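## Task

Scene 1: wrap the red wire around the reel as one strand turning a single way with no reversals, until the total unwound remainder is shorter than one flange's radius. Only wire lying between the two flanges counts (not wire beyond their rims or inside the central hole). The reel must end up flat and entirely on the table.

## Robot and tools

Robot: two yam_ultra arms, left_arm and right_arm, each with a two-finger parallel gripper. Four cameras: cam_high, cam_low (fixed, 672x504), cam_left_wrist and cam_right_wrist (on the wrists). A camera stand sits behind the arms.

Frames: the scene frame has its origin at table-top height, halfway between the nominal arm bases. +z is up, +x points out over the table, and left_arm is on the +y side; these names do not match image left and right. Calibrated bases: left_arm at (-0.031, +0.366, 0) m, quat_wxyz (+1.000, 0, 0, -0.021); right_arm at (+0.043, -0.236, 0) m, quat_wxyz (+1.000, 0, 0, +0.015). Each arm reports its gripper pose, velocities and targets in its own base frame. The table and the fixed cameras use the scene frame. The gripper's fingers point along its +z axis and close along its y axis. end_effector_position is the point between the pads, roughly 1 cm back from the tips. Reported positions can be off by a few cm, more at long reach.

Command rows: every moving argument uses rows of 14 numbers, each in [-1, 1]: left_arm dx, dy, dz, rx, ry, rz, opening, followed by the same seven for right_arm. Always send all 14, even if one arm stays still. dx, dy, dz, rx, ry, rz are offsets, not poses. They count from that arm's Hand target as it stood when the action or move began, along that arm's base axes. Scale: 1.0 equals 0.6 m for translation or 180 degrees for rotation. rx, ry, rz form one rotation vector about the Hand target position. Sending the same offset again moves the arm further. All-zero offsets re-request the current Hand target. opening is absolute, not an offset: +1 is fully open (0.094 m) and -1 is closed. A 0 there is a real command (half open), so resend the current value to keep a grip.

execute_actions(actions, cameras): actions is a list of actions. Each action is a table of up to 15 rows, one per 1/30 s step. A shorter table repeats its final row. Each row is measured from the start pose of that action, not from the row before. cameras is a list of names, ["all"], or []. Images come back by default only when actions is empty. An empty list also reports the scene number and task.

move(target, speed, blend, opening_speed, grip_force, blocking, cameras): target is a single 14-number row or a list of up to 15 rows. Every row is an offset from the same starting Hand targets. The arms travel in straight lines to it, with a 10 s total cap. speed is m/s, from 0.002 to 2.9, default 0.25; it can be one value or one per target. blend is a corner-rounding radius in m; 0 means stop at each point. opening_speed is the rate of finger travel per second on the -1..+1 scale, at least 0.2; use it to close gently. grip_force is newtons per pad, 10 to 50, as one value or one per arm; it stays in effect until changed. Lower forces close slowly. blocking=false returns after about 0.5 s while the motion continues. The move: line reports done, off_target, moving, held or fault. limits=paced means the commanded pose was clipped; limits=held means a check blocked steps.

wait(seconds 0-10, cameras) lets time run. stop(cameras) brakes a running move. zoom_image(camera, region [x0,y0,x1,y1] in pixels, at most 504 by 504) enlarges part of the latest image. read_manual gives licence text only. finished_scene(scene 1 or 2) ends the scene for good and moves on to the next one.

Results: end_effector_position (m) and end_effector_quat_wxyz in base frame; Hand target (the last commanded pose after clipping); Tool commands; grip_measured on the opening scale, reading up to about 2.5 mm wide when empty and narrower when squeezing; Joint positions, with the last value being the finger opening in m; Joint velocities; torques, where joints 1-3 wrap at ±28 N m; and motor temperatures.

Behaviour: each step, orientation is clipped to within 40 degrees of the measured orientation. Friction and weight can leave the gripper a few cm off target. If so, resend the missing distance as an offset. A blocked arm keeps pushing until you command it back. Do not route paths near an arm's own base, since that can flip its shoulder; go around it instead. Fast moves stray from the path and hit harder.

Avoid: dropping the reel or wire, releasing parts while they move, knocking anything off the table, slams, and hard pushes on the table or fixtures. Do not let the grippers, wrist cameras or fingers touch each other; a press between the arms can fail the scene. Avoid strain on the camera cables. Watch motor heat: above 75 °C a MOTOR HOT warning appears; at 90 °C the arm folds away and stops working; at 100 °C it collapses. Avoid long holds at full reach or pushing against things. Loose objects may occasionally get nudged by the scene itself.

Each tool is called after "Request:" as name(argument=value, ...), one argument or row to a line, values as JSON.

## Session

Request:
execute_actions(
  actions=[],
)

Scene clock: 0.00 s.
left_arm: end_effector_position=(+0.3939, +0.0183, +0.0938) grip_measured=+1.000 end_effector_quat_wxyz=(+0.562, -0.063, +0.824, +0.024) | right_arm: end_effector_position=(+0.4005, -0.0469, +0.1105) grip_measured=+1.000 end_effector_quat_wxyz=(+0.589, +0.106, +0.792, -0.123)
Joint positions: left_arm=[-0.012 1.508 0.377 0.753 -0.123 -0.082 0.094] | right_arm=[0.041 1.564 0.399 0.865 0.364 0.036 0.094]
Joint velocities: within noise
Joint torques (N m): no reading
Motor temperatures (°C): left_arm=[28 30 32 27 23 25 25] | right_arm=[24 29 28 32 23 25 23]
Heat: left arm: 32 °C; right arm: 32 °C.
Hand target: left_arm +0.3970, +0.0184, +0.1017; +0.572, -0.064, +0.818, +0.024 | right_arm +0.4009, -0.0472, +0.1117; +0.589, +0.106, +0.792, -0.124
Tool commands: left_gripper/opening=+1.0 right_gripper/opening=+1.0

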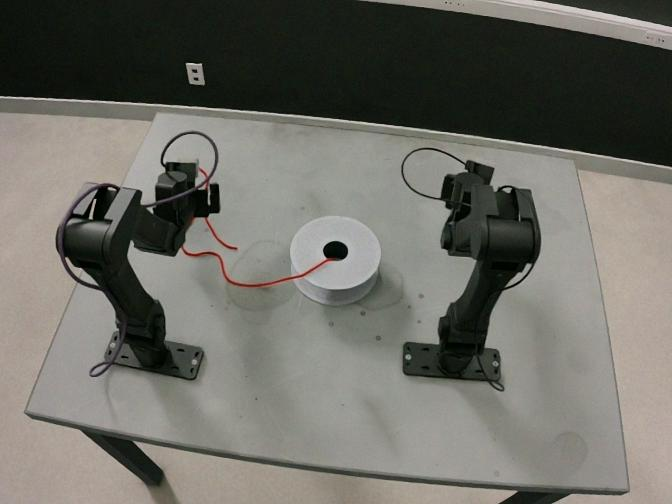

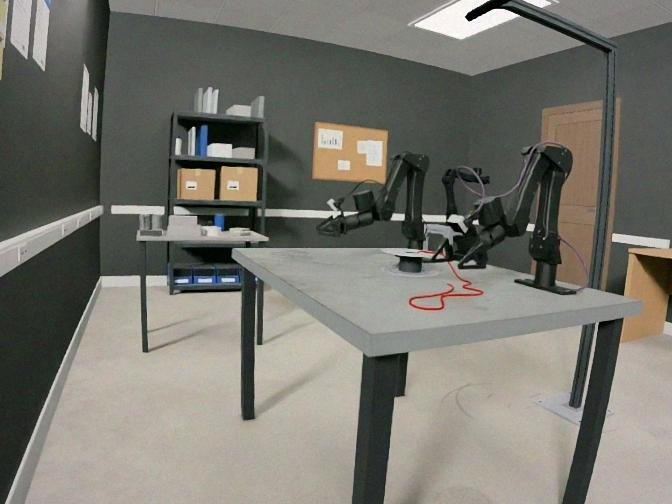

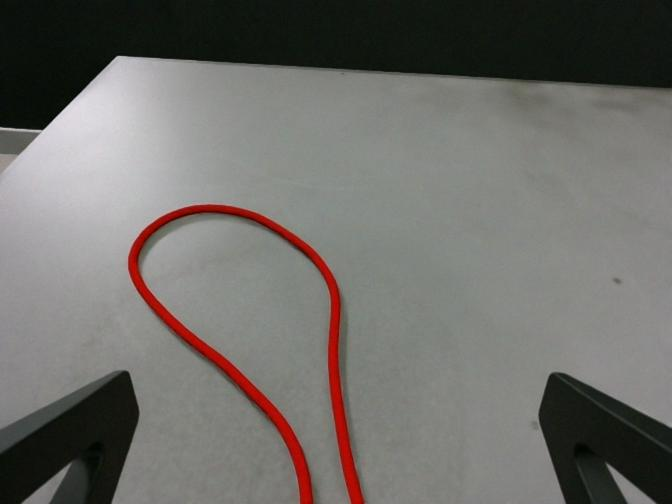

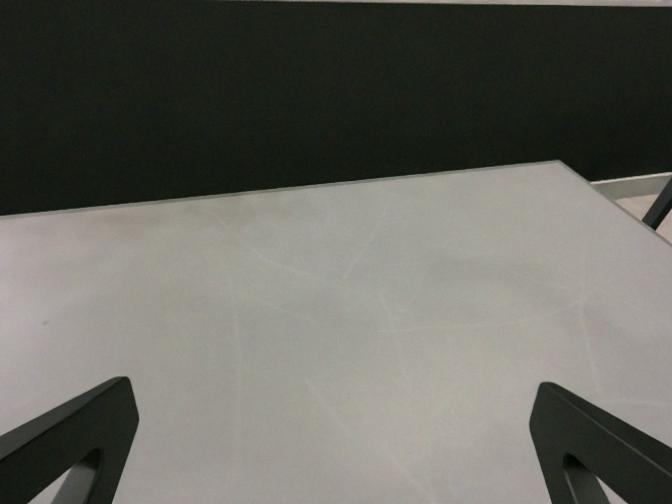

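Request:
zoom_image(
  camera="cam_high",
  region=[150, 120, 430, 330],
)

Request:
zoom_image(
  camera="cam_low",
  region=[360, 210, 520, 330],
)

Request:
zoom_image(
  camera="cam_high",
  region=[280, 200, 400, 320],
)

Scaled by 1.800 from the camera's 672x504 image, which has a finer 960x720 frame.

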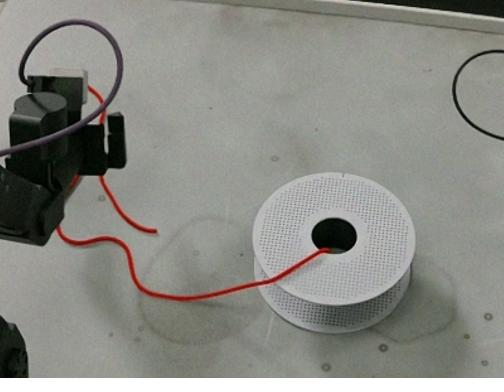

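Scaled by 3.150 from the camera's 672x504 image, which has a finer 960x720 frame.

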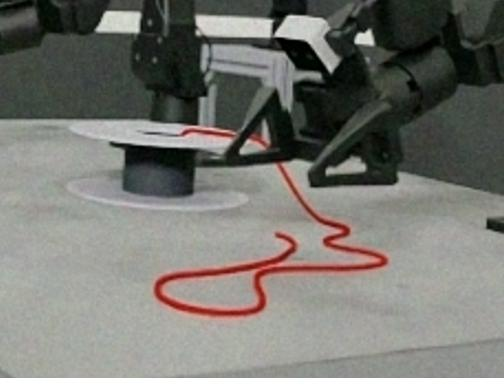

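Scaled by 4.200 from the camera's 672x504 image, which has a finer 960x720 frame.

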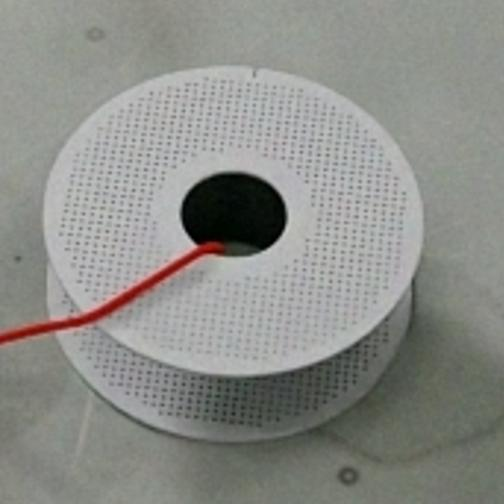

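Request:
move(
  target=[
    [0,0,0.1,0,0,0,1,-0.1,0.1,0.15,0.04,0.2,0.03,1],
    [0,0,0.1,0,0,0,1,-0.302,0.495,0.147,0.0849,0.403,0.0726,1],
  ],
  cameras=["all"],
  blend=[0.05,0],
)

Scene clock: 18.77 s.
left_arm: end_effector_position=(+0.3910, +0.0183, +0.1400) grip_measured=+1.000 end_effector_quat_wxyz=(+0.550, -0.063, +0.832, +0.026) | right_arm: end_effector_position=(+0.2201, +0.2478, +0.1988) grip_measured=+1.000 end_effector_quat_wxyz=(+0.022, -0.004, +1.000, +0.017)
Joint positions: left_arm=[-0.012 1.295 0.496 0.391 -0.123 -0.082 0.094] | right_arm=[0.847 1.786 1.837 -1.567 0.01 0.838 0.094]
Joint torques (N m): left_arm=[0.02 -4.98 9.2 1.68 -0.05 0] | right_arm=[-0.06 -8.38 9.05 0.2 -0.09 0.11]
Heat: left arm: 33 °C; right arm: 34 °C.
Hand target: left_arm +0.3971, +0.0184, +0.1617; +0.572, -0.064, +0.818, +0.024 | right_arm +0.2197, +0.2498, +0.1999; +0.000, +0.000, +1.000, +0.000
Off the commanded pose: left_arm 0.023 m, 3 deg | right_arm 0.002 m, 3 deg.
joint sent to its limit (right arm) — joint 4 (wrist pitch), lower limit. The joint targets are off in orientation, not in position.
move: off_target (left_arm, right_arm)

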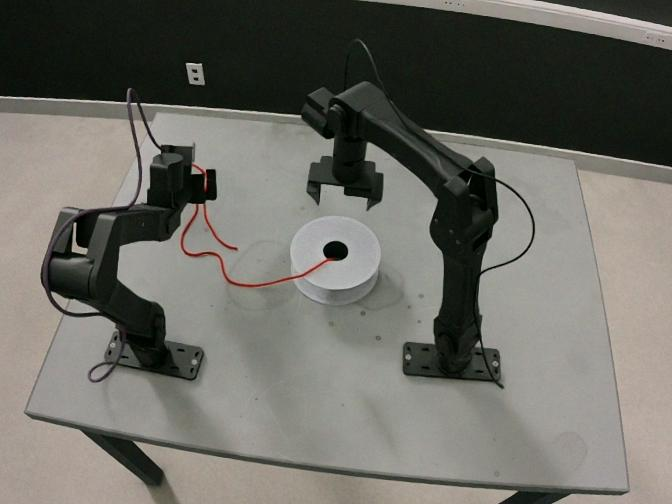

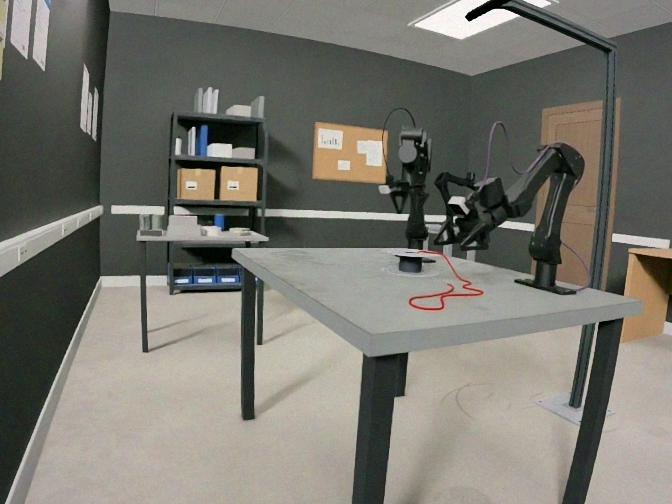

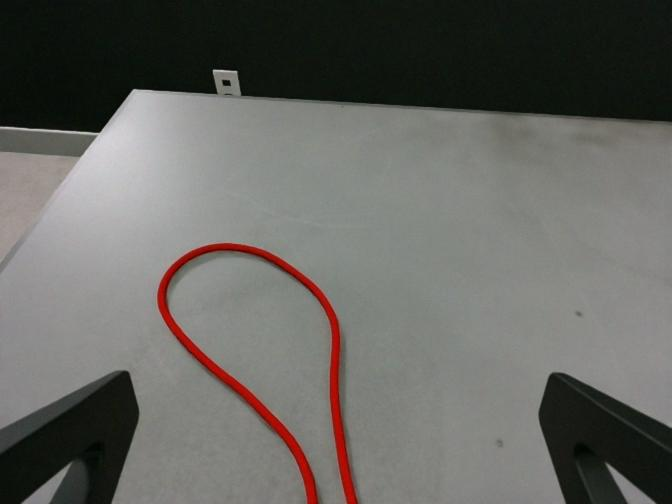

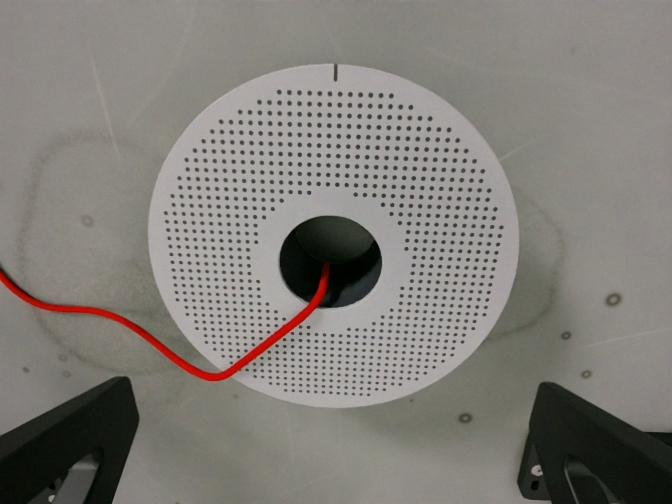

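Request:
zoom_image(
  camera="cam_right_wrist",
  region=[250, 190, 410, 330],
)

Request:
zoom_image(
  camera="cam_right_wrist",
  region=[140, 40, 530, 430],
)

Scaled by 3.150 from the camera's 672x504 image, which has a finer 960x720 frame.

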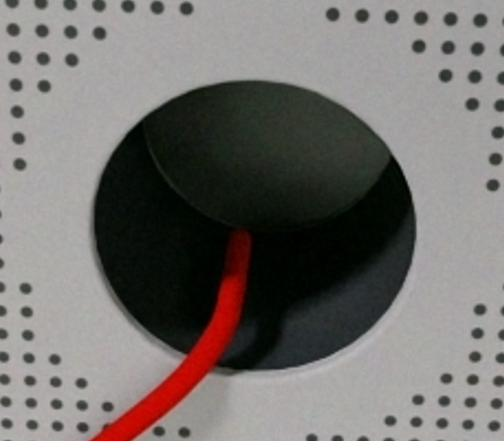

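Scaled by 1.292 from the camera's 672x504 image, which has a finer 960x720 frame.

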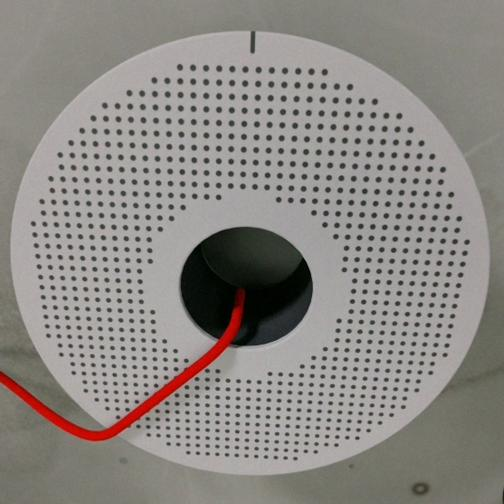

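Request:
move(
  target=[
    [0,0,0,0,0,0,1,0.1,-0.5,0.033,0,0,0,1],
    [-0.277,-0.527,0.064,0.1447,0.375,-0.2705,1,0.1,-0.5,0.033,0,0,0,1],
  ],
  cameras=["all"],
)

Scene clock: 55.03 s.
left_arm: end_effector_position=(+0.2307, -0.2946, +0.1961) grip_measured=+1.000 end_effector_quat_wxyz=(+0.042, +0.394, +0.918, -0.020) | right_arm: end_effector_position=(+0.2775, -0.0502, +0.2171) grip_measured=+1.000 end_effector_quat_wxyz=(+0.047, +0.005, +0.999, -0.009)
Joint positions: left_arm=[-0.912 1.926 2.006 -1.558 -0.005 -0.1 0.094] | right_arm=[-0.181 1.572 1.671 -1.574 0.002 -0.172 0.094]
Joint torques (N m): left_arm=[-0.16 -6.78 8.2 0.16 0.02 0.09] | right_arm=[-0.06 -6.19 8.98 0.3 -0.06 -0.12]
Heat: left arm: 35 °C; right arm: 32 °C.
Hand target: left_arm +0.2309, -0.2978, +0.2000; +0.000, +0.399, +0.917, +0.000 | right_arm +0.2798, -0.0502, +0.2197; +0.000, +0.000, +1.000, +0.000
Off the commanded pose: left_arm 0.005 m, 5 deg | right_arm 0.003 m, 6 deg.
joint sent to its limit (left arm) — joint 4 (wrist pitch), lower limit. The joint targets are off in orientation, not in position.
joint sent to its limit (right arm) — joint 4 (wrist pitch), lower limit. The joint targets are off in orientation, not in position.
move: off_target (left_arm, right_arm)

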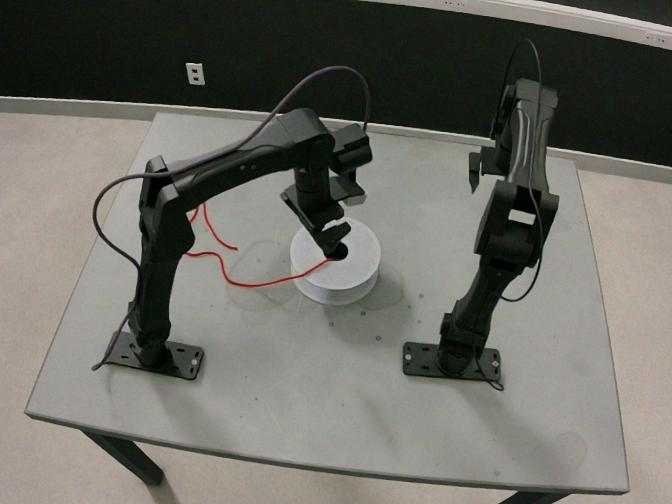

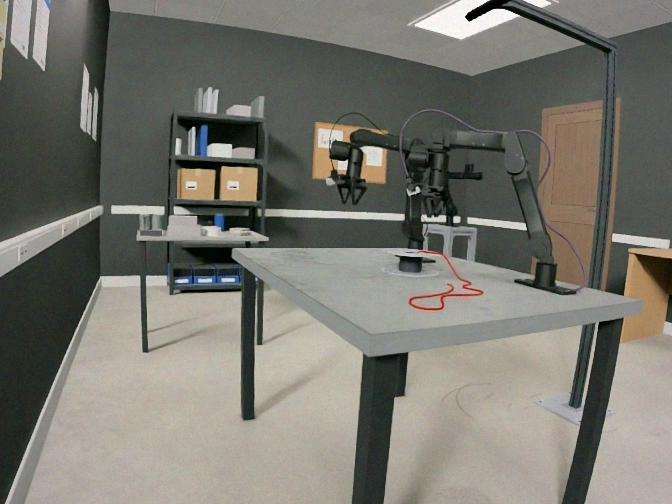

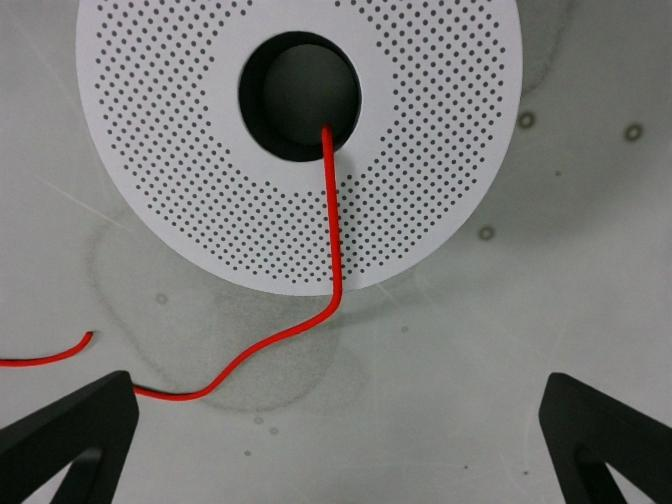

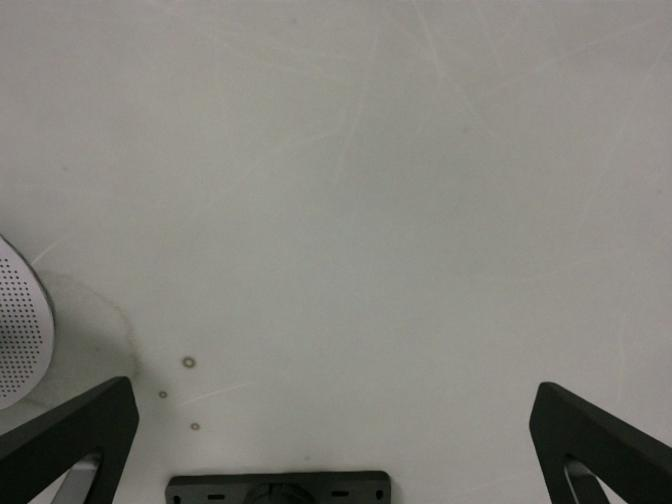

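Request:
zoom_image(
  camera="cam_left_wrist",
  region=[220, 10, 380, 180],
)

Request:
zoom_image(
  camera="cam_low",
  region=[370, 235, 490, 320],
)

Scaled by 2.965 from the camera's 672x504 image, which has a finer 960x720 frame.

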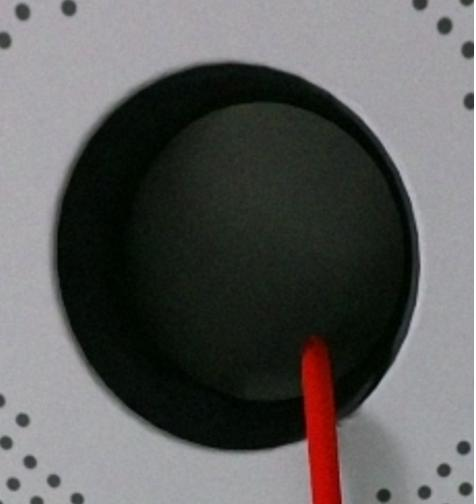

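Scaled by 4.200 from the camera's 672x504 image, which has a finer 960x720 frame.

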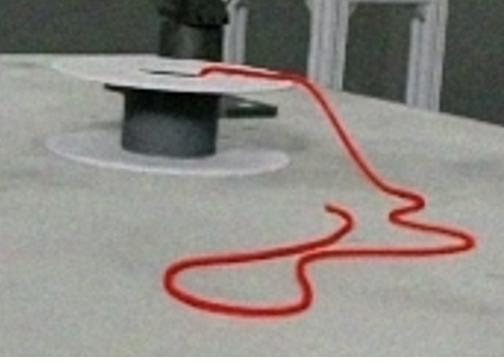

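Request:
move(
  target=[0,0.004,-0.158,0,0,0,0,0,0,0,0,0,0,1],
  cameras=["cam_left_wrist","cam_low","cam_high"],
)

Request:
zoom_image(
  camera="cam_low",
  region=[370, 205, 490, 295],
)

Scene clock: 60.23 s.
left_arm: end_effector_position=(+0.2286, -0.2920, +0.1046) grip_measured=+0.002 end_effector_quat_wxyz=(-0.007, +0.397, +0.918, +0.007) | right_arm: end_effector_position=(+0.2775, -0.0502, +0.2171) grip_measured=+1.000 end_effector_quat_wxyz=(+0.047, +0.005, +0.999, -0.009)
Joint positions: left_arm=[-0.912 1.974 1.709 -1.325 -0.005 -0.096 0.047] | right_arm=[-0.181 1.572 1.671 -1.574 0.002 -0.172 0.094]
Joint torques (N m): left_arm=[0.2 -8.1 5.7 0.25 0.05 0.08] | right_arm=[0.08 -6.2 8.88 0.3 -0.08 -0.11]
Heat: left arm: 35 °C; right arm: 32 °C.
Hand target: left_arm +0.2309, -0.2953, +0.1053; +0.000, +0.399, +0.917, +0.000 | right_arm +0.2798, -0.0502, +0.2197; +0.000, +0.000, +1.000, +0.000
Off the commanded pose: left_arm 0.004 m, 1 deg | right_arm 0.003 m, 6 deg.
joint sent to its limit (right arm) — joint 4 (wrist pitch), lower limit. The joint targets are off in orientation, not in position.
move: off_target (right_arm)
Images, in order (width x height): cam_high 672x504, cam_low 672x504, cam_left_wrist 672x504.

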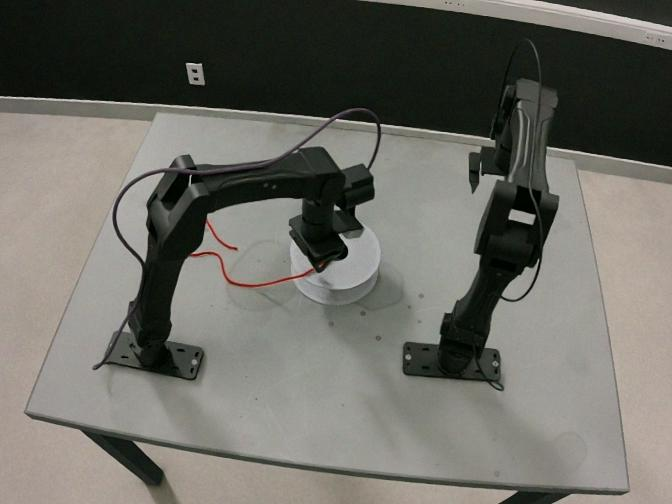

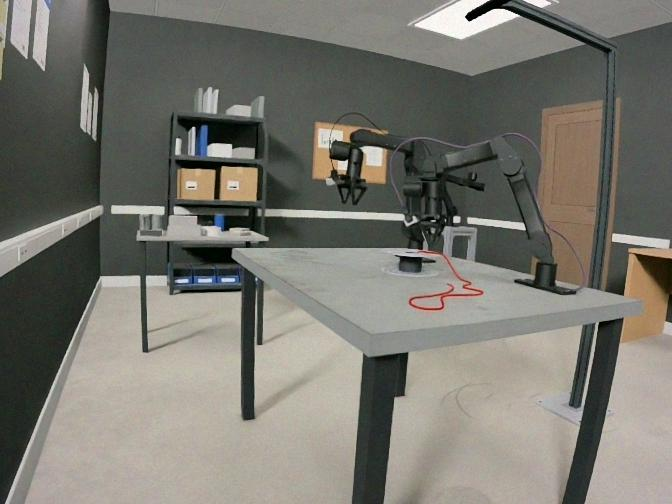

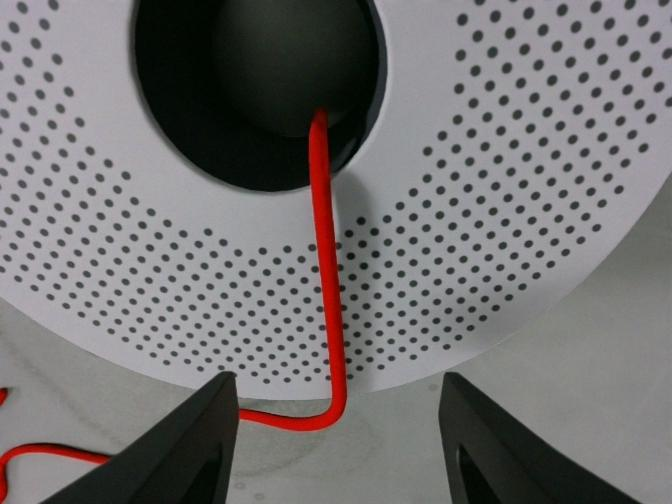

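Scaled by 4.200 from the camera's 672x504 image, which has a finer 960x720 frame.

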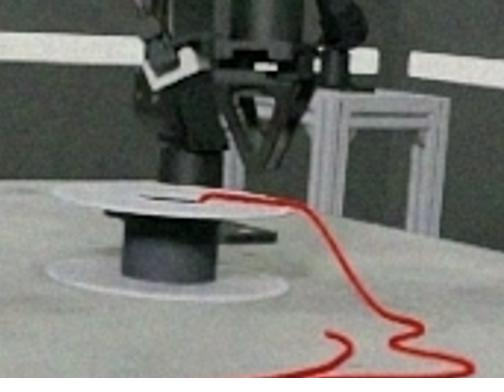

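Request:
move(
  target=[0,0,-0.0367,0,0,0,-0.5,0,0,0,0,0,0,1],
  cameras=["cam_left_wrist","cam_low"],
  speed=0.1,
)

Request:
zoom_image(
  camera="cam_low",
  region=[370, 205, 490, 295],
)

Scene clock: 62.93 s.
left_arm: end_effector_position=(+0.2295, -0.2933, +0.0860) grip_measured=-0.498 end_effector_quat_wxyz=(-0.002, +0.397, +0.918, +0.004) | right_arm: end_effector_position=(+0.2775, -0.0502, +0.2171) grip_measured=+1.000 end_effector_quat_wxyz=(+0.047, +0.005, +0.999, -0.009)
Joint positions: left_arm=[-0.912 1.974 1.635 -1.24 -0.005 -0.096 0.024] | right_arm=[-0.181 1.572 1.671 -1.574 0.002 -0.172 0.094]
Joint torques (N m): left_arm=[0.2 -7.71 5.23 0.25 0.05 0.08] | right_arm=[0.05 -6.24 8.96 0.3 -0.07 -0.1]
Heat: left arm: 34 °C; right arm: 32 °C.
Hand target: left_arm +0.2310, -0.2954, +0.0833; +0.000, +0.399, +0.917, +0.000 | right_arm +0.2798, -0.0502, +0.2197; +0.000, +0.000, +1.000, +0.000
Off the commanded pose: left_arm 0.004 m, 1 deg | right_arm 0.003 m, 6 deg.
joint sent to its limit (right arm) — joint 4 (wrist pitch), lower limit. The joint targets are off in orientation, not in position.
move: off_target (right_arm)
Images, in order (width x height): cam_low 672x504, cam_left_wrist 672x504.

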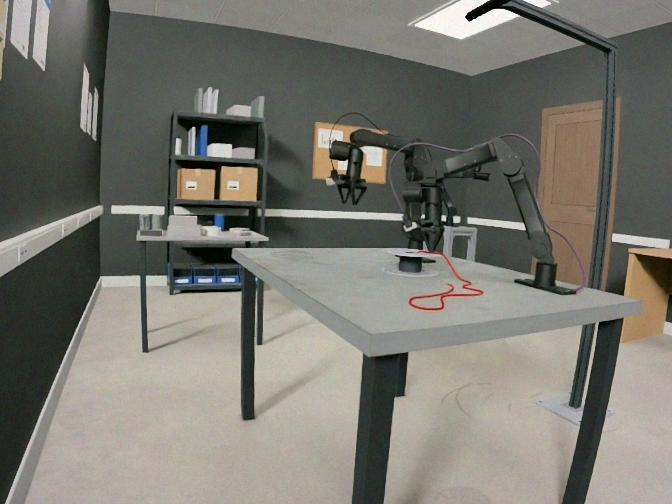

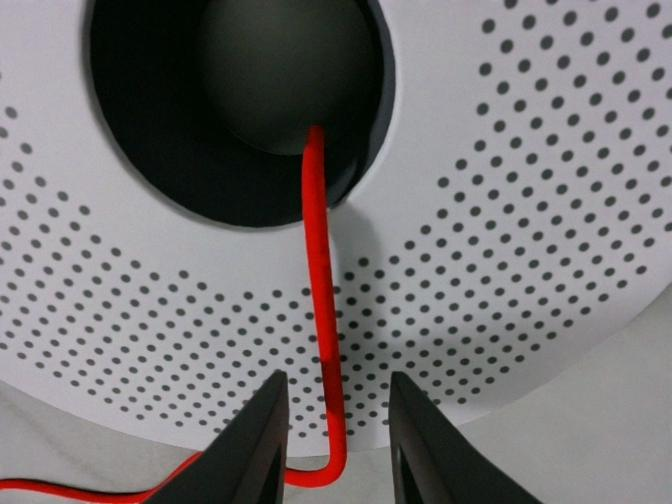

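Scaled by 4.200 from the camera's 672x504 image, which has a finer 960x720 frame.

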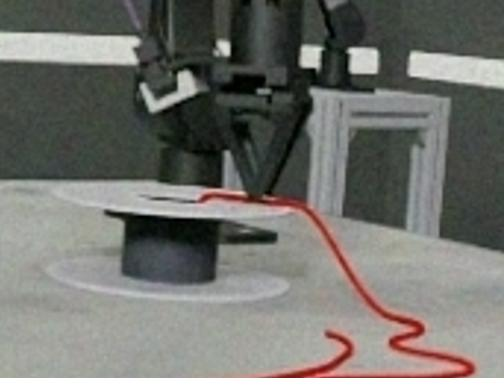

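Request:
move(
  target=[
    [0,0,-0.004,0,0,0,-0.5,0,0,0,0,0,0,1],
    [0,0,-0.004,0,0,0,-1,0,0,0,0,0,0,1],
  ],
  cameras=["cam_left_wrist"],
  speed=0.05,
  grip_force=25,
)

Scene clock: 66.13 s.
left_arm: end_effector_position=(+0.2297, -0.2936, +0.0840) grip_measured=-0.995 end_effector_quat_wxyz=(-0.001, +0.397, +0.918, +0.003) | right_arm: end_effector_position=(+0.2775, -0.0502, +0.2171) grip_measured=+1.000 end_effector_quat_wxyz=(+0.047, +0.005, +0.999, -0.009)
Joint positions: left_arm=[-0.912 1.974 1.628 -1.23 -0.005 -0.096 0] | right_arm=[-0.181 1.572 1.671 -1.574 0.002 -0.172 0.094]
Joint torques (N m): left_arm=[0.2 -7.61 5.18 0.28 0.06 0.07] | right_arm=[-0.03 -6.24 8.92 0.3 -0.05 -0.09]
Heat: left arm: 34 °C; right arm: 32 °C.
Hand target: left_arm +0.2310, -0.2954, +0.0809; +0.000, +0.399, +0.917, +0.000 | right_arm +0.2798, -0.0502, +0.2197; +0.000, +0.000, +1.000, +0.000
Off the commanded pose: left_arm 0.004 m, 1 deg | right_arm 0.003 m, 6 deg.
joint sent to its limit (right arm) — joint 4 (wrist pitch), lower limit. The joint targets are off in orientation, not in position.
grip_force (N): 25, 25
move: off_target (right_arm)
Images, in order (width x height): cam_left_wrist 672x504.

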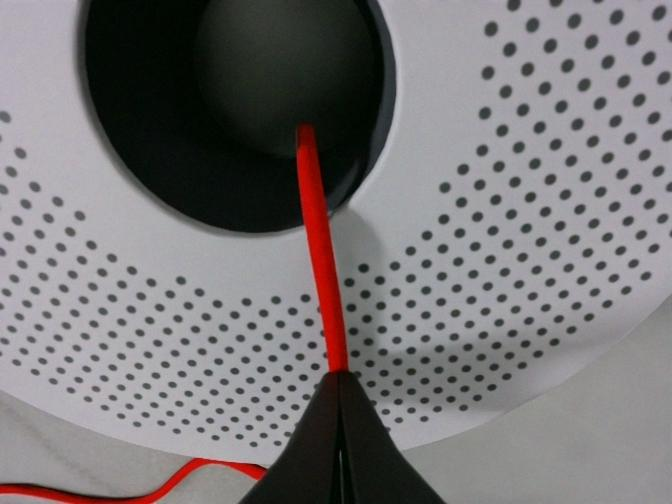

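Request:
move(
  target=[0,0,0.05,0,0,0,-1,0,0,0,0,0,0,1],
  cameras=["cam_left_wrist","cam_low"],
  speed=0.1,
)

Request:
zoom_image(
  camera="cam_low",
  region=[370, 205, 490, 295],
)

Scene clock: 67.93 s.
left_arm: end_effector_position=(+0.2287, -0.2922, +0.1030) grip_measured=-0.995 end_effector_quat_wxyz=(-0.007, +0.397, +0.918, +0.006) | right_arm: end_effector_position=(+0.2775, -0.0502, +0.2171) grip_measured=+1.000 end_effector_quat_wxyz=(+0.047, +0.005, +0.999, -0.009)
Joint positions: left_arm=[-0.912 1.974 1.703 -1.317 -0.005 -0.096 0] | right_arm=[-0.181 1.572 1.671 -1.574 0.002 -0.172 0.094]
Joint torques (N m): left_arm=[0.18 -8.18 8.27 -0.07 0.04 0.07] | right_arm=[-0.03 -6.23 9.05 0.29 -0.06 -0.09]
Heat: left arm: 34 °C; right arm: 32 °C.
Hand target: left_arm +0.2309, -0.2954, +0.1109; +0.000, +0.399, +0.917, +0.000 | right_arm +0.2798, -0.0502, +0.2197; +0.000, +0.000, +1.000, +0.000
Off the commanded pose: left_arm 0.009 m, 1 deg | right_arm 0.003 m, 6 deg.
joint sent to its limit (right arm) — joint 4 (wrist pitch), lower limit. The joint targets are off in orientation, not in position.
grip_force (N): 25, 25
move: off_target (right_arm)
Images, in order (width x height): cam_low 672x504, cam_left_wrist 672x504.

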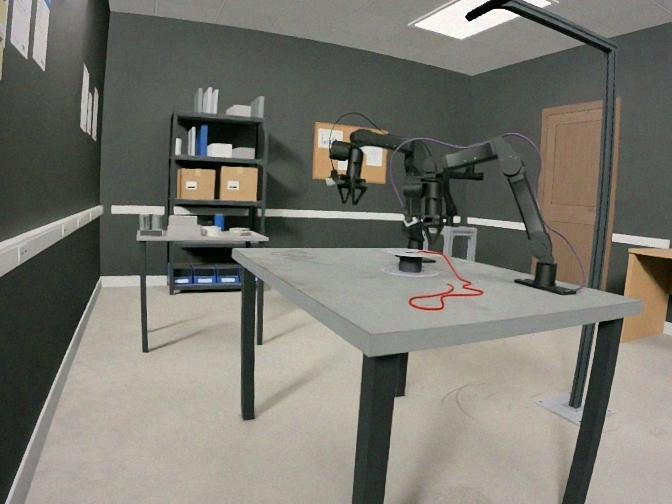

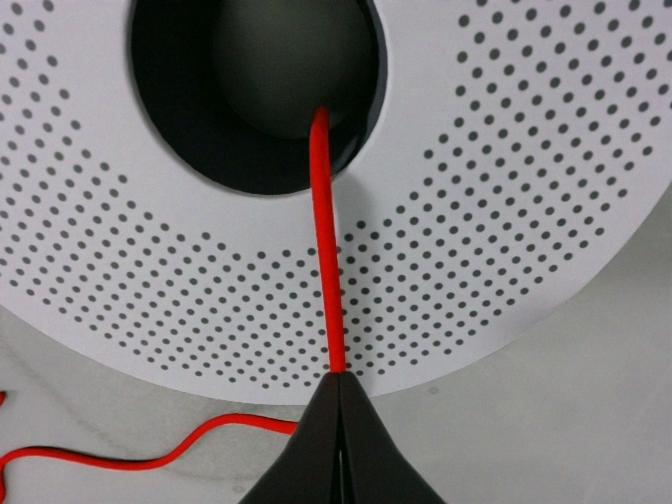

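Scaled by 4.200 from the camera's 672x504 image, which has a finer 960x720 frame.

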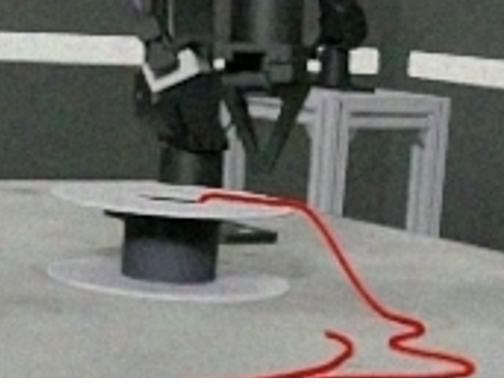

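Request:
move(
  target=[
    [0,0,-0.045,0,0,0,-0.5,0,0,0,0,0,0,1],
    [0,0,-0.057,0,0,0,-0.5,0,0,0,0,0,0,1],
  ],
  cameras=["cam_left_wrist","cam_low"],
  speed=0.05,
)

Request:
zoom_image(
  camera="cam_low",
  region=[370, 205, 490, 295],
)

Scene clock: 70.93 s.
left_arm: end_effector_position=(+0.2295, -0.2933, +0.0803) grip_measured=-0.502 end_effector_quat_wxyz=(-0.001, +0.397, +0.918, +0.003) | right_arm: end_effector_position=(+0.2775, -0.0502, +0.2171) grip_measured=+1.000 end_effector_quat_wxyz=(+0.047, +0.005, +0.999, -0.009)
Joint positions: left_arm=[-0.912 1.974 1.613 -1.215 -0.005 -0.095 0.023] | right_arm=[-0.181 1.572 1.671 -1.574 0.002 -0.172 0.094]
Joint torques (N m): left_arm=[0.2 -7.47 5.27 0.28 0.05 0.07] | right_arm=[-0.12 -6.17 8.96 0.31 -0.06 -0.11]
Heat: left arm: 34 °C; right arm: 32 °C.
Hand target: left_arm +0.2310, -0.2954, +0.0767; +0.000, +0.399, +0.917, +0.000 | right_arm +0.2798, -0.0502, +0.2197; +0.000, +0.000, +1.000, +0.000
Off the commanded pose: left_arm 0.004 m, 1 deg | right_arm 0.003 m, 6 deg.
joint sent to its limit (right arm) — joint 4 (wrist pitch), lower limit. The joint targets are off in orientation, not in position.
grip_force (N): 25, 25
move: off_target (right_arm)
Images, in order (width x height): cam_low 672x504, cam_left_wrist 672x504.

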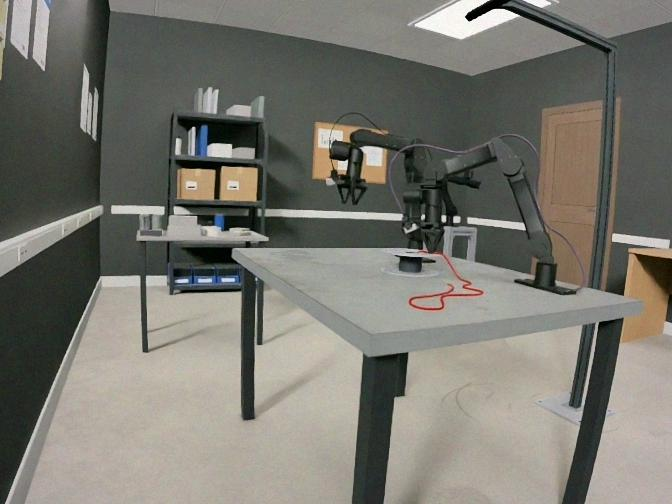

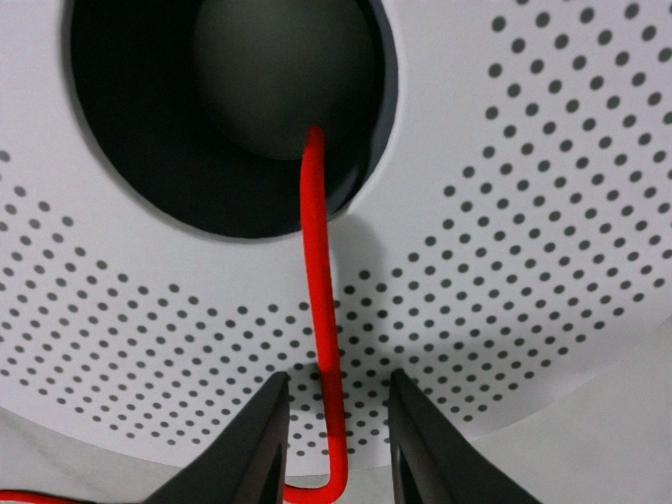

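Scaled by 4.200 from the camera's 672x504 image, which has a finer 960x720 frame.

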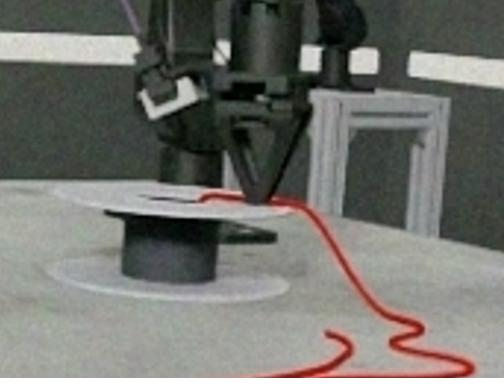

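Request:
move(
  target=[
    [0,0,-0.002,0,0,0,-0.5,0,0,0,0,0,0,1],
    [0,0,-0.002,0,0,0,-1,0,0,0,0,0,0,1],
  ],
  cameras=["cam_left_wrist"],
  speed=0.05,
)

Scene clock: 74.20 s.
left_arm: end_effector_position=(+0.2303, -0.2943, +0.0803) grip_measured=-0.933 end_effector_quat_wxyz=(+0.001, +0.397, +0.918, +0.002) | right_arm: end_effector_position=(+0.2775, -0.0502, +0.2171) grip_measured=+1.000 end_effector_quat_wxyz=(+0.047, +0.005, +0.999, -0.009)
Joint positions: left_arm=[-0.912 1.974 1.613 -1.21 -0.005 -0.095 0.003] | right_arm=[-0.181 1.572 1.671 -1.574 0.002 -0.172 0.094]
Joint torques (N m): left_arm=[0.18 -7.45 4.93 0.29 0.06 0.06] | right_arm=[-0.06 -6.15 9.09 0.3 -0.06 -0.1]
Heat: left arm: 34 °C; right arm: 32 °C.
Hand target: left_arm +0.2310, -0.2954, +0.0755; +0.000, +0.399, +0.917, +0.000 | right_arm +0.2798, -0.0502, +0.2197; +0.000, +0.000, +1.000, +0.000
Off the commanded pose: left_arm 0.005 m, 0 deg | right_arm 0.003 m, 6 deg.
joint sent to its limit (right arm) — joint 4 (wrist pitch), lower limit. The joint targets are off in orientation, not in position.
grip_force (N): 25, 25
move: off_target (right_arm)
Images, in order (width x height): cam_left_wrist 672x504.

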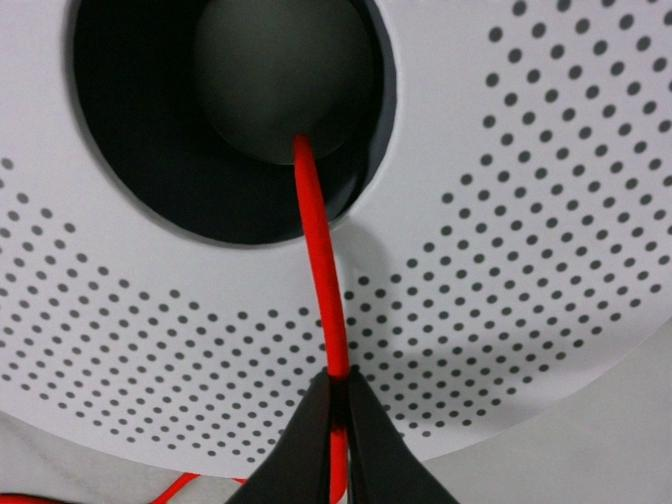

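Request:
move(
  target=[0,0,0.13,0,0,0,-1,0,0,0,0,0,0,1],
  cameras=["cam_left_wrist","cam_low","cam_high"],
  speed=0.08,
)

Request:
zoom_image(
  camera="cam_low",
  region=[350, 175, 510, 305],
)

Scene clock: 76.70 s.
left_arm: end_effector_position=(+0.2291, -0.2928, +0.1513) grip_measured=-0.936 end_effector_quat_wxyz=(+0.000, +0.397, +0.918, +0.003) | right_arm: end_effector_position=(+0.2775, -0.0502, +0.2171) grip_measured=+1.000 end_effector_quat_wxyz=(+0.047, +0.005, +0.999, -0.009)
Joint positions: left_arm=[-0.912 1.974 1.895 -1.494 -0.005 -0.095 0.003] | right_arm=[-0.181 1.572 1.671 -1.574 0.002 -0.172 0.094]
Joint torques (N m): left_arm=[0.18 -7.02 8.2 -0.02 0.05 0.06] | right_arm=[-0.06 -6.17 8.98 0.31 -0.05 -0.11]
Heat: left arm: 34 °C; right arm: 32 °C.
Hand target: left_arm +0.2310, -0.2954, +0.1535; +0.000, +0.399, +0.917, +0.000 | right_arm +0.2798, -0.0502, +0.2197; +0.000, +0.000, +1.000, +0.000
Off the commanded pose: left_arm 0.004 m, 0 deg | right_arm 0.003 m, 6 deg.
joint sent to its limit (right arm) — joint 4 (wrist pitch), lower limit. The joint targets are off in orientation, not in position.
grip_force (N): 25, 25
move: off_target (right_arm)
Images, in order (width x height): cam_high 672x504, cam_low 672x504, cam_left_wrist 672x504.

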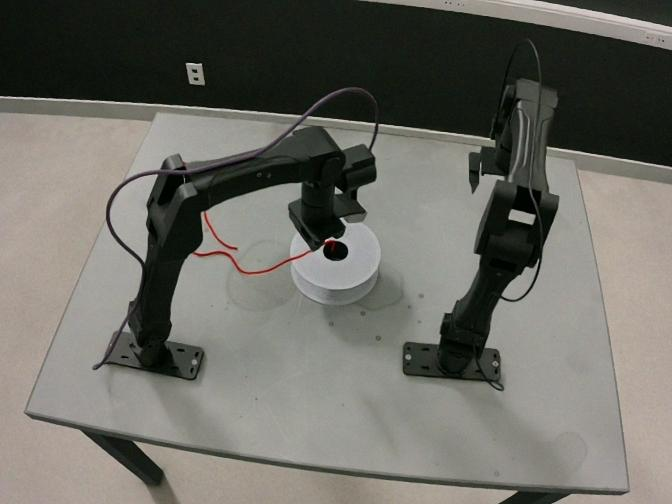

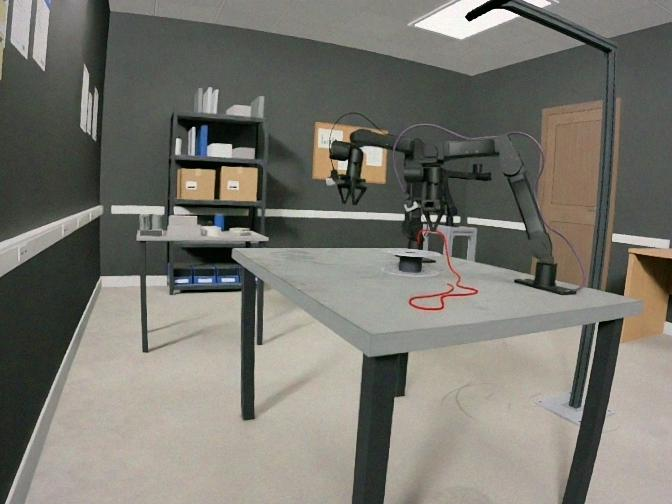

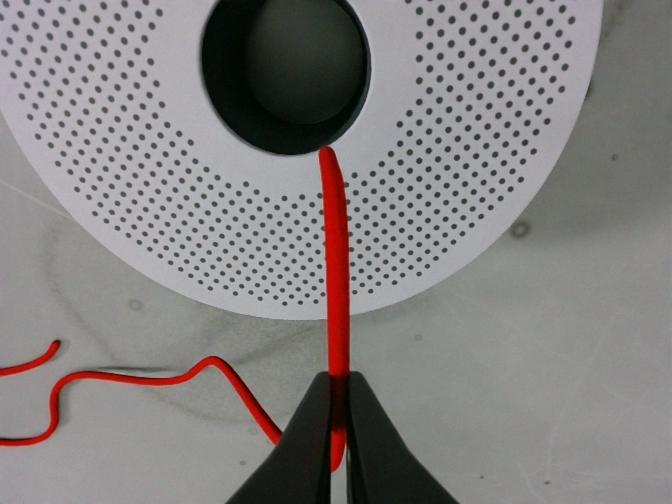

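Scaled by 3.150 from the camera's 672x504 image, which has a finer 960x720 frame.

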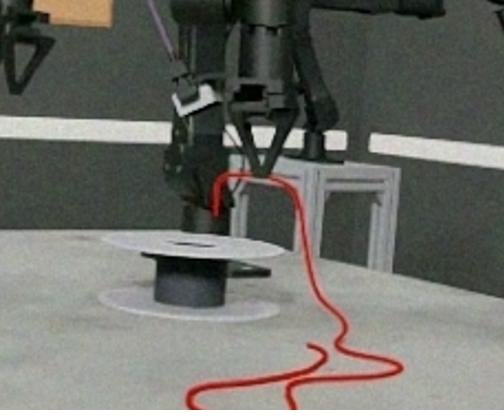

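Request:
move(
  target=[
    [-0.1017,-0.025,-0.006,0,0,-0.294,-1,0,0,0,0,0,0,1],
    [-0.1517,-0.025,-0.164,0,0,-0.294,-1,0,0,0,0,0,0,1],
  ],
  cameras=["cam_left_wrist","cam_low","cam_high"],
  speed=0.12,
)

Request:
zoom_image(
  camera="cam_low",
  region=[350, 175, 510, 305],
)

Request:
zoom_image(
  camera="cam_high",
  region=[150, 120, 430, 330],
)

Scene clock: 101.30 s.
left_arm: end_effector_position=(+0.1411, -0.3056, +0.0464) grip_measured=-0.936 end_effector_quat_wxyz=(-0.020, +0.766, +0.642, +0.008) | right_arm: end_effector_position=(+0.2775, -0.0502, +0.2171) grip_measured=+1.000 end_effector_quat_wxyz=(+0.047, +0.005, +0.999, -0.009)
Joint positions: left_arm=[-1.144 1.901 1.372 -1.085 -0.005 0.602 0.003] | right_arm=[-0.181 1.572 1.671 -1.574 0.002 -0.172 0.094]
Joint torques (N m): left_arm=[-0.53 -9.65 4.83 0.16 0.05 -0.09] | right_arm=[-0.08 -6.2 8.87 0.31 -0.05 -0.1]
Heat: left arm: 34 °C; right arm: 31 °C.
Hand target: left_arm +0.1399, -0.3103, +0.0550; +0.000, +0.766, +0.643, +0.000 | right_arm +0.2798, -0.0502, +0.2197; +0.000, +0.000, +1.000, +0.000
Off the commanded pose: left_arm 0.010 m, 2 deg | right_arm 0.003 m, 6 deg.
joint sent to its limit (right arm) — joint 4 (wrist pitch), lower limit. The joint targets are off in orientation, not in position.
grip_force (N): 25, 25
move: off_target (right_arm)
Images, in order (width x height): cam_high 672x504, cam_low 672x504, cam_left_wrist 672x504.

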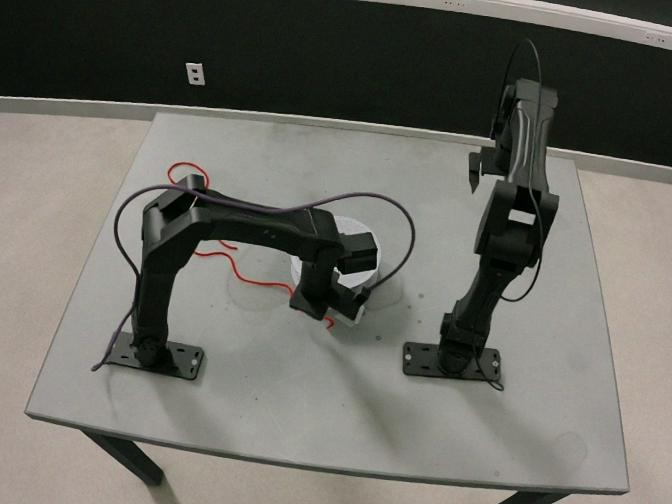

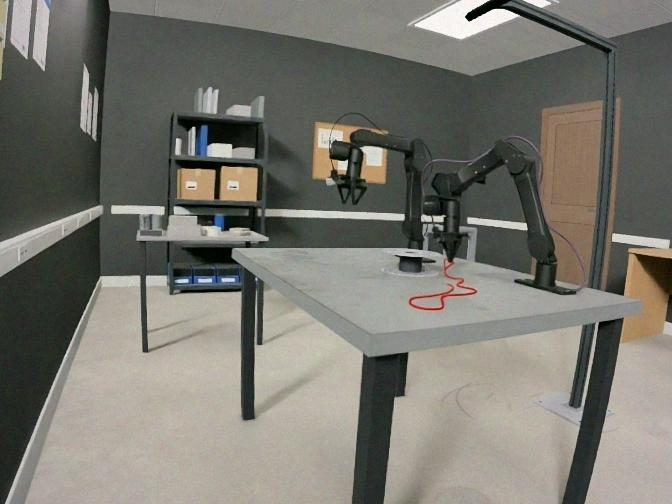

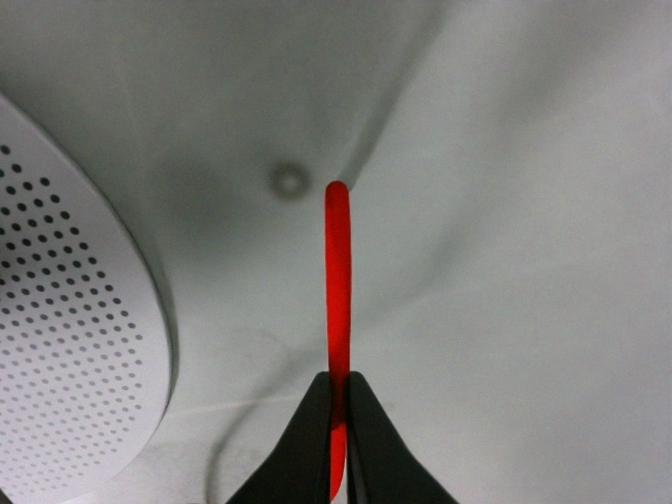

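Scaled by 3.150 from the camera's 672x504 image, which has a finer 960x720 frame.

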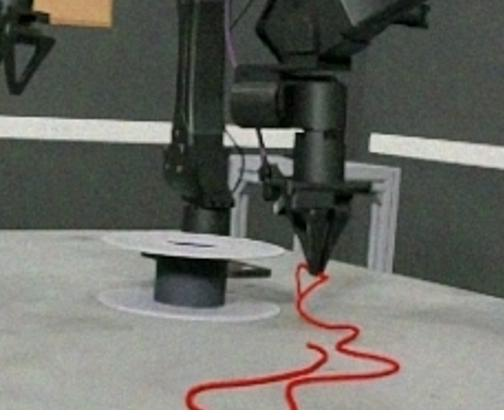

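Scaled by 1.800 from the camera's 672x504 image, which has a finer 960x720 frame.

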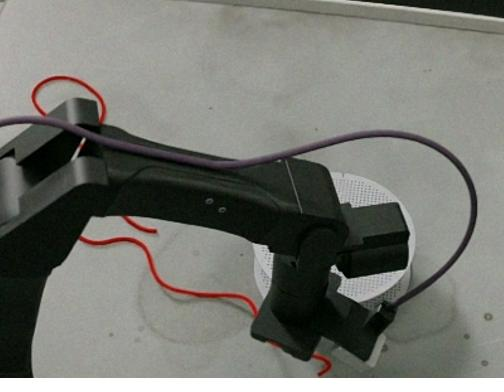

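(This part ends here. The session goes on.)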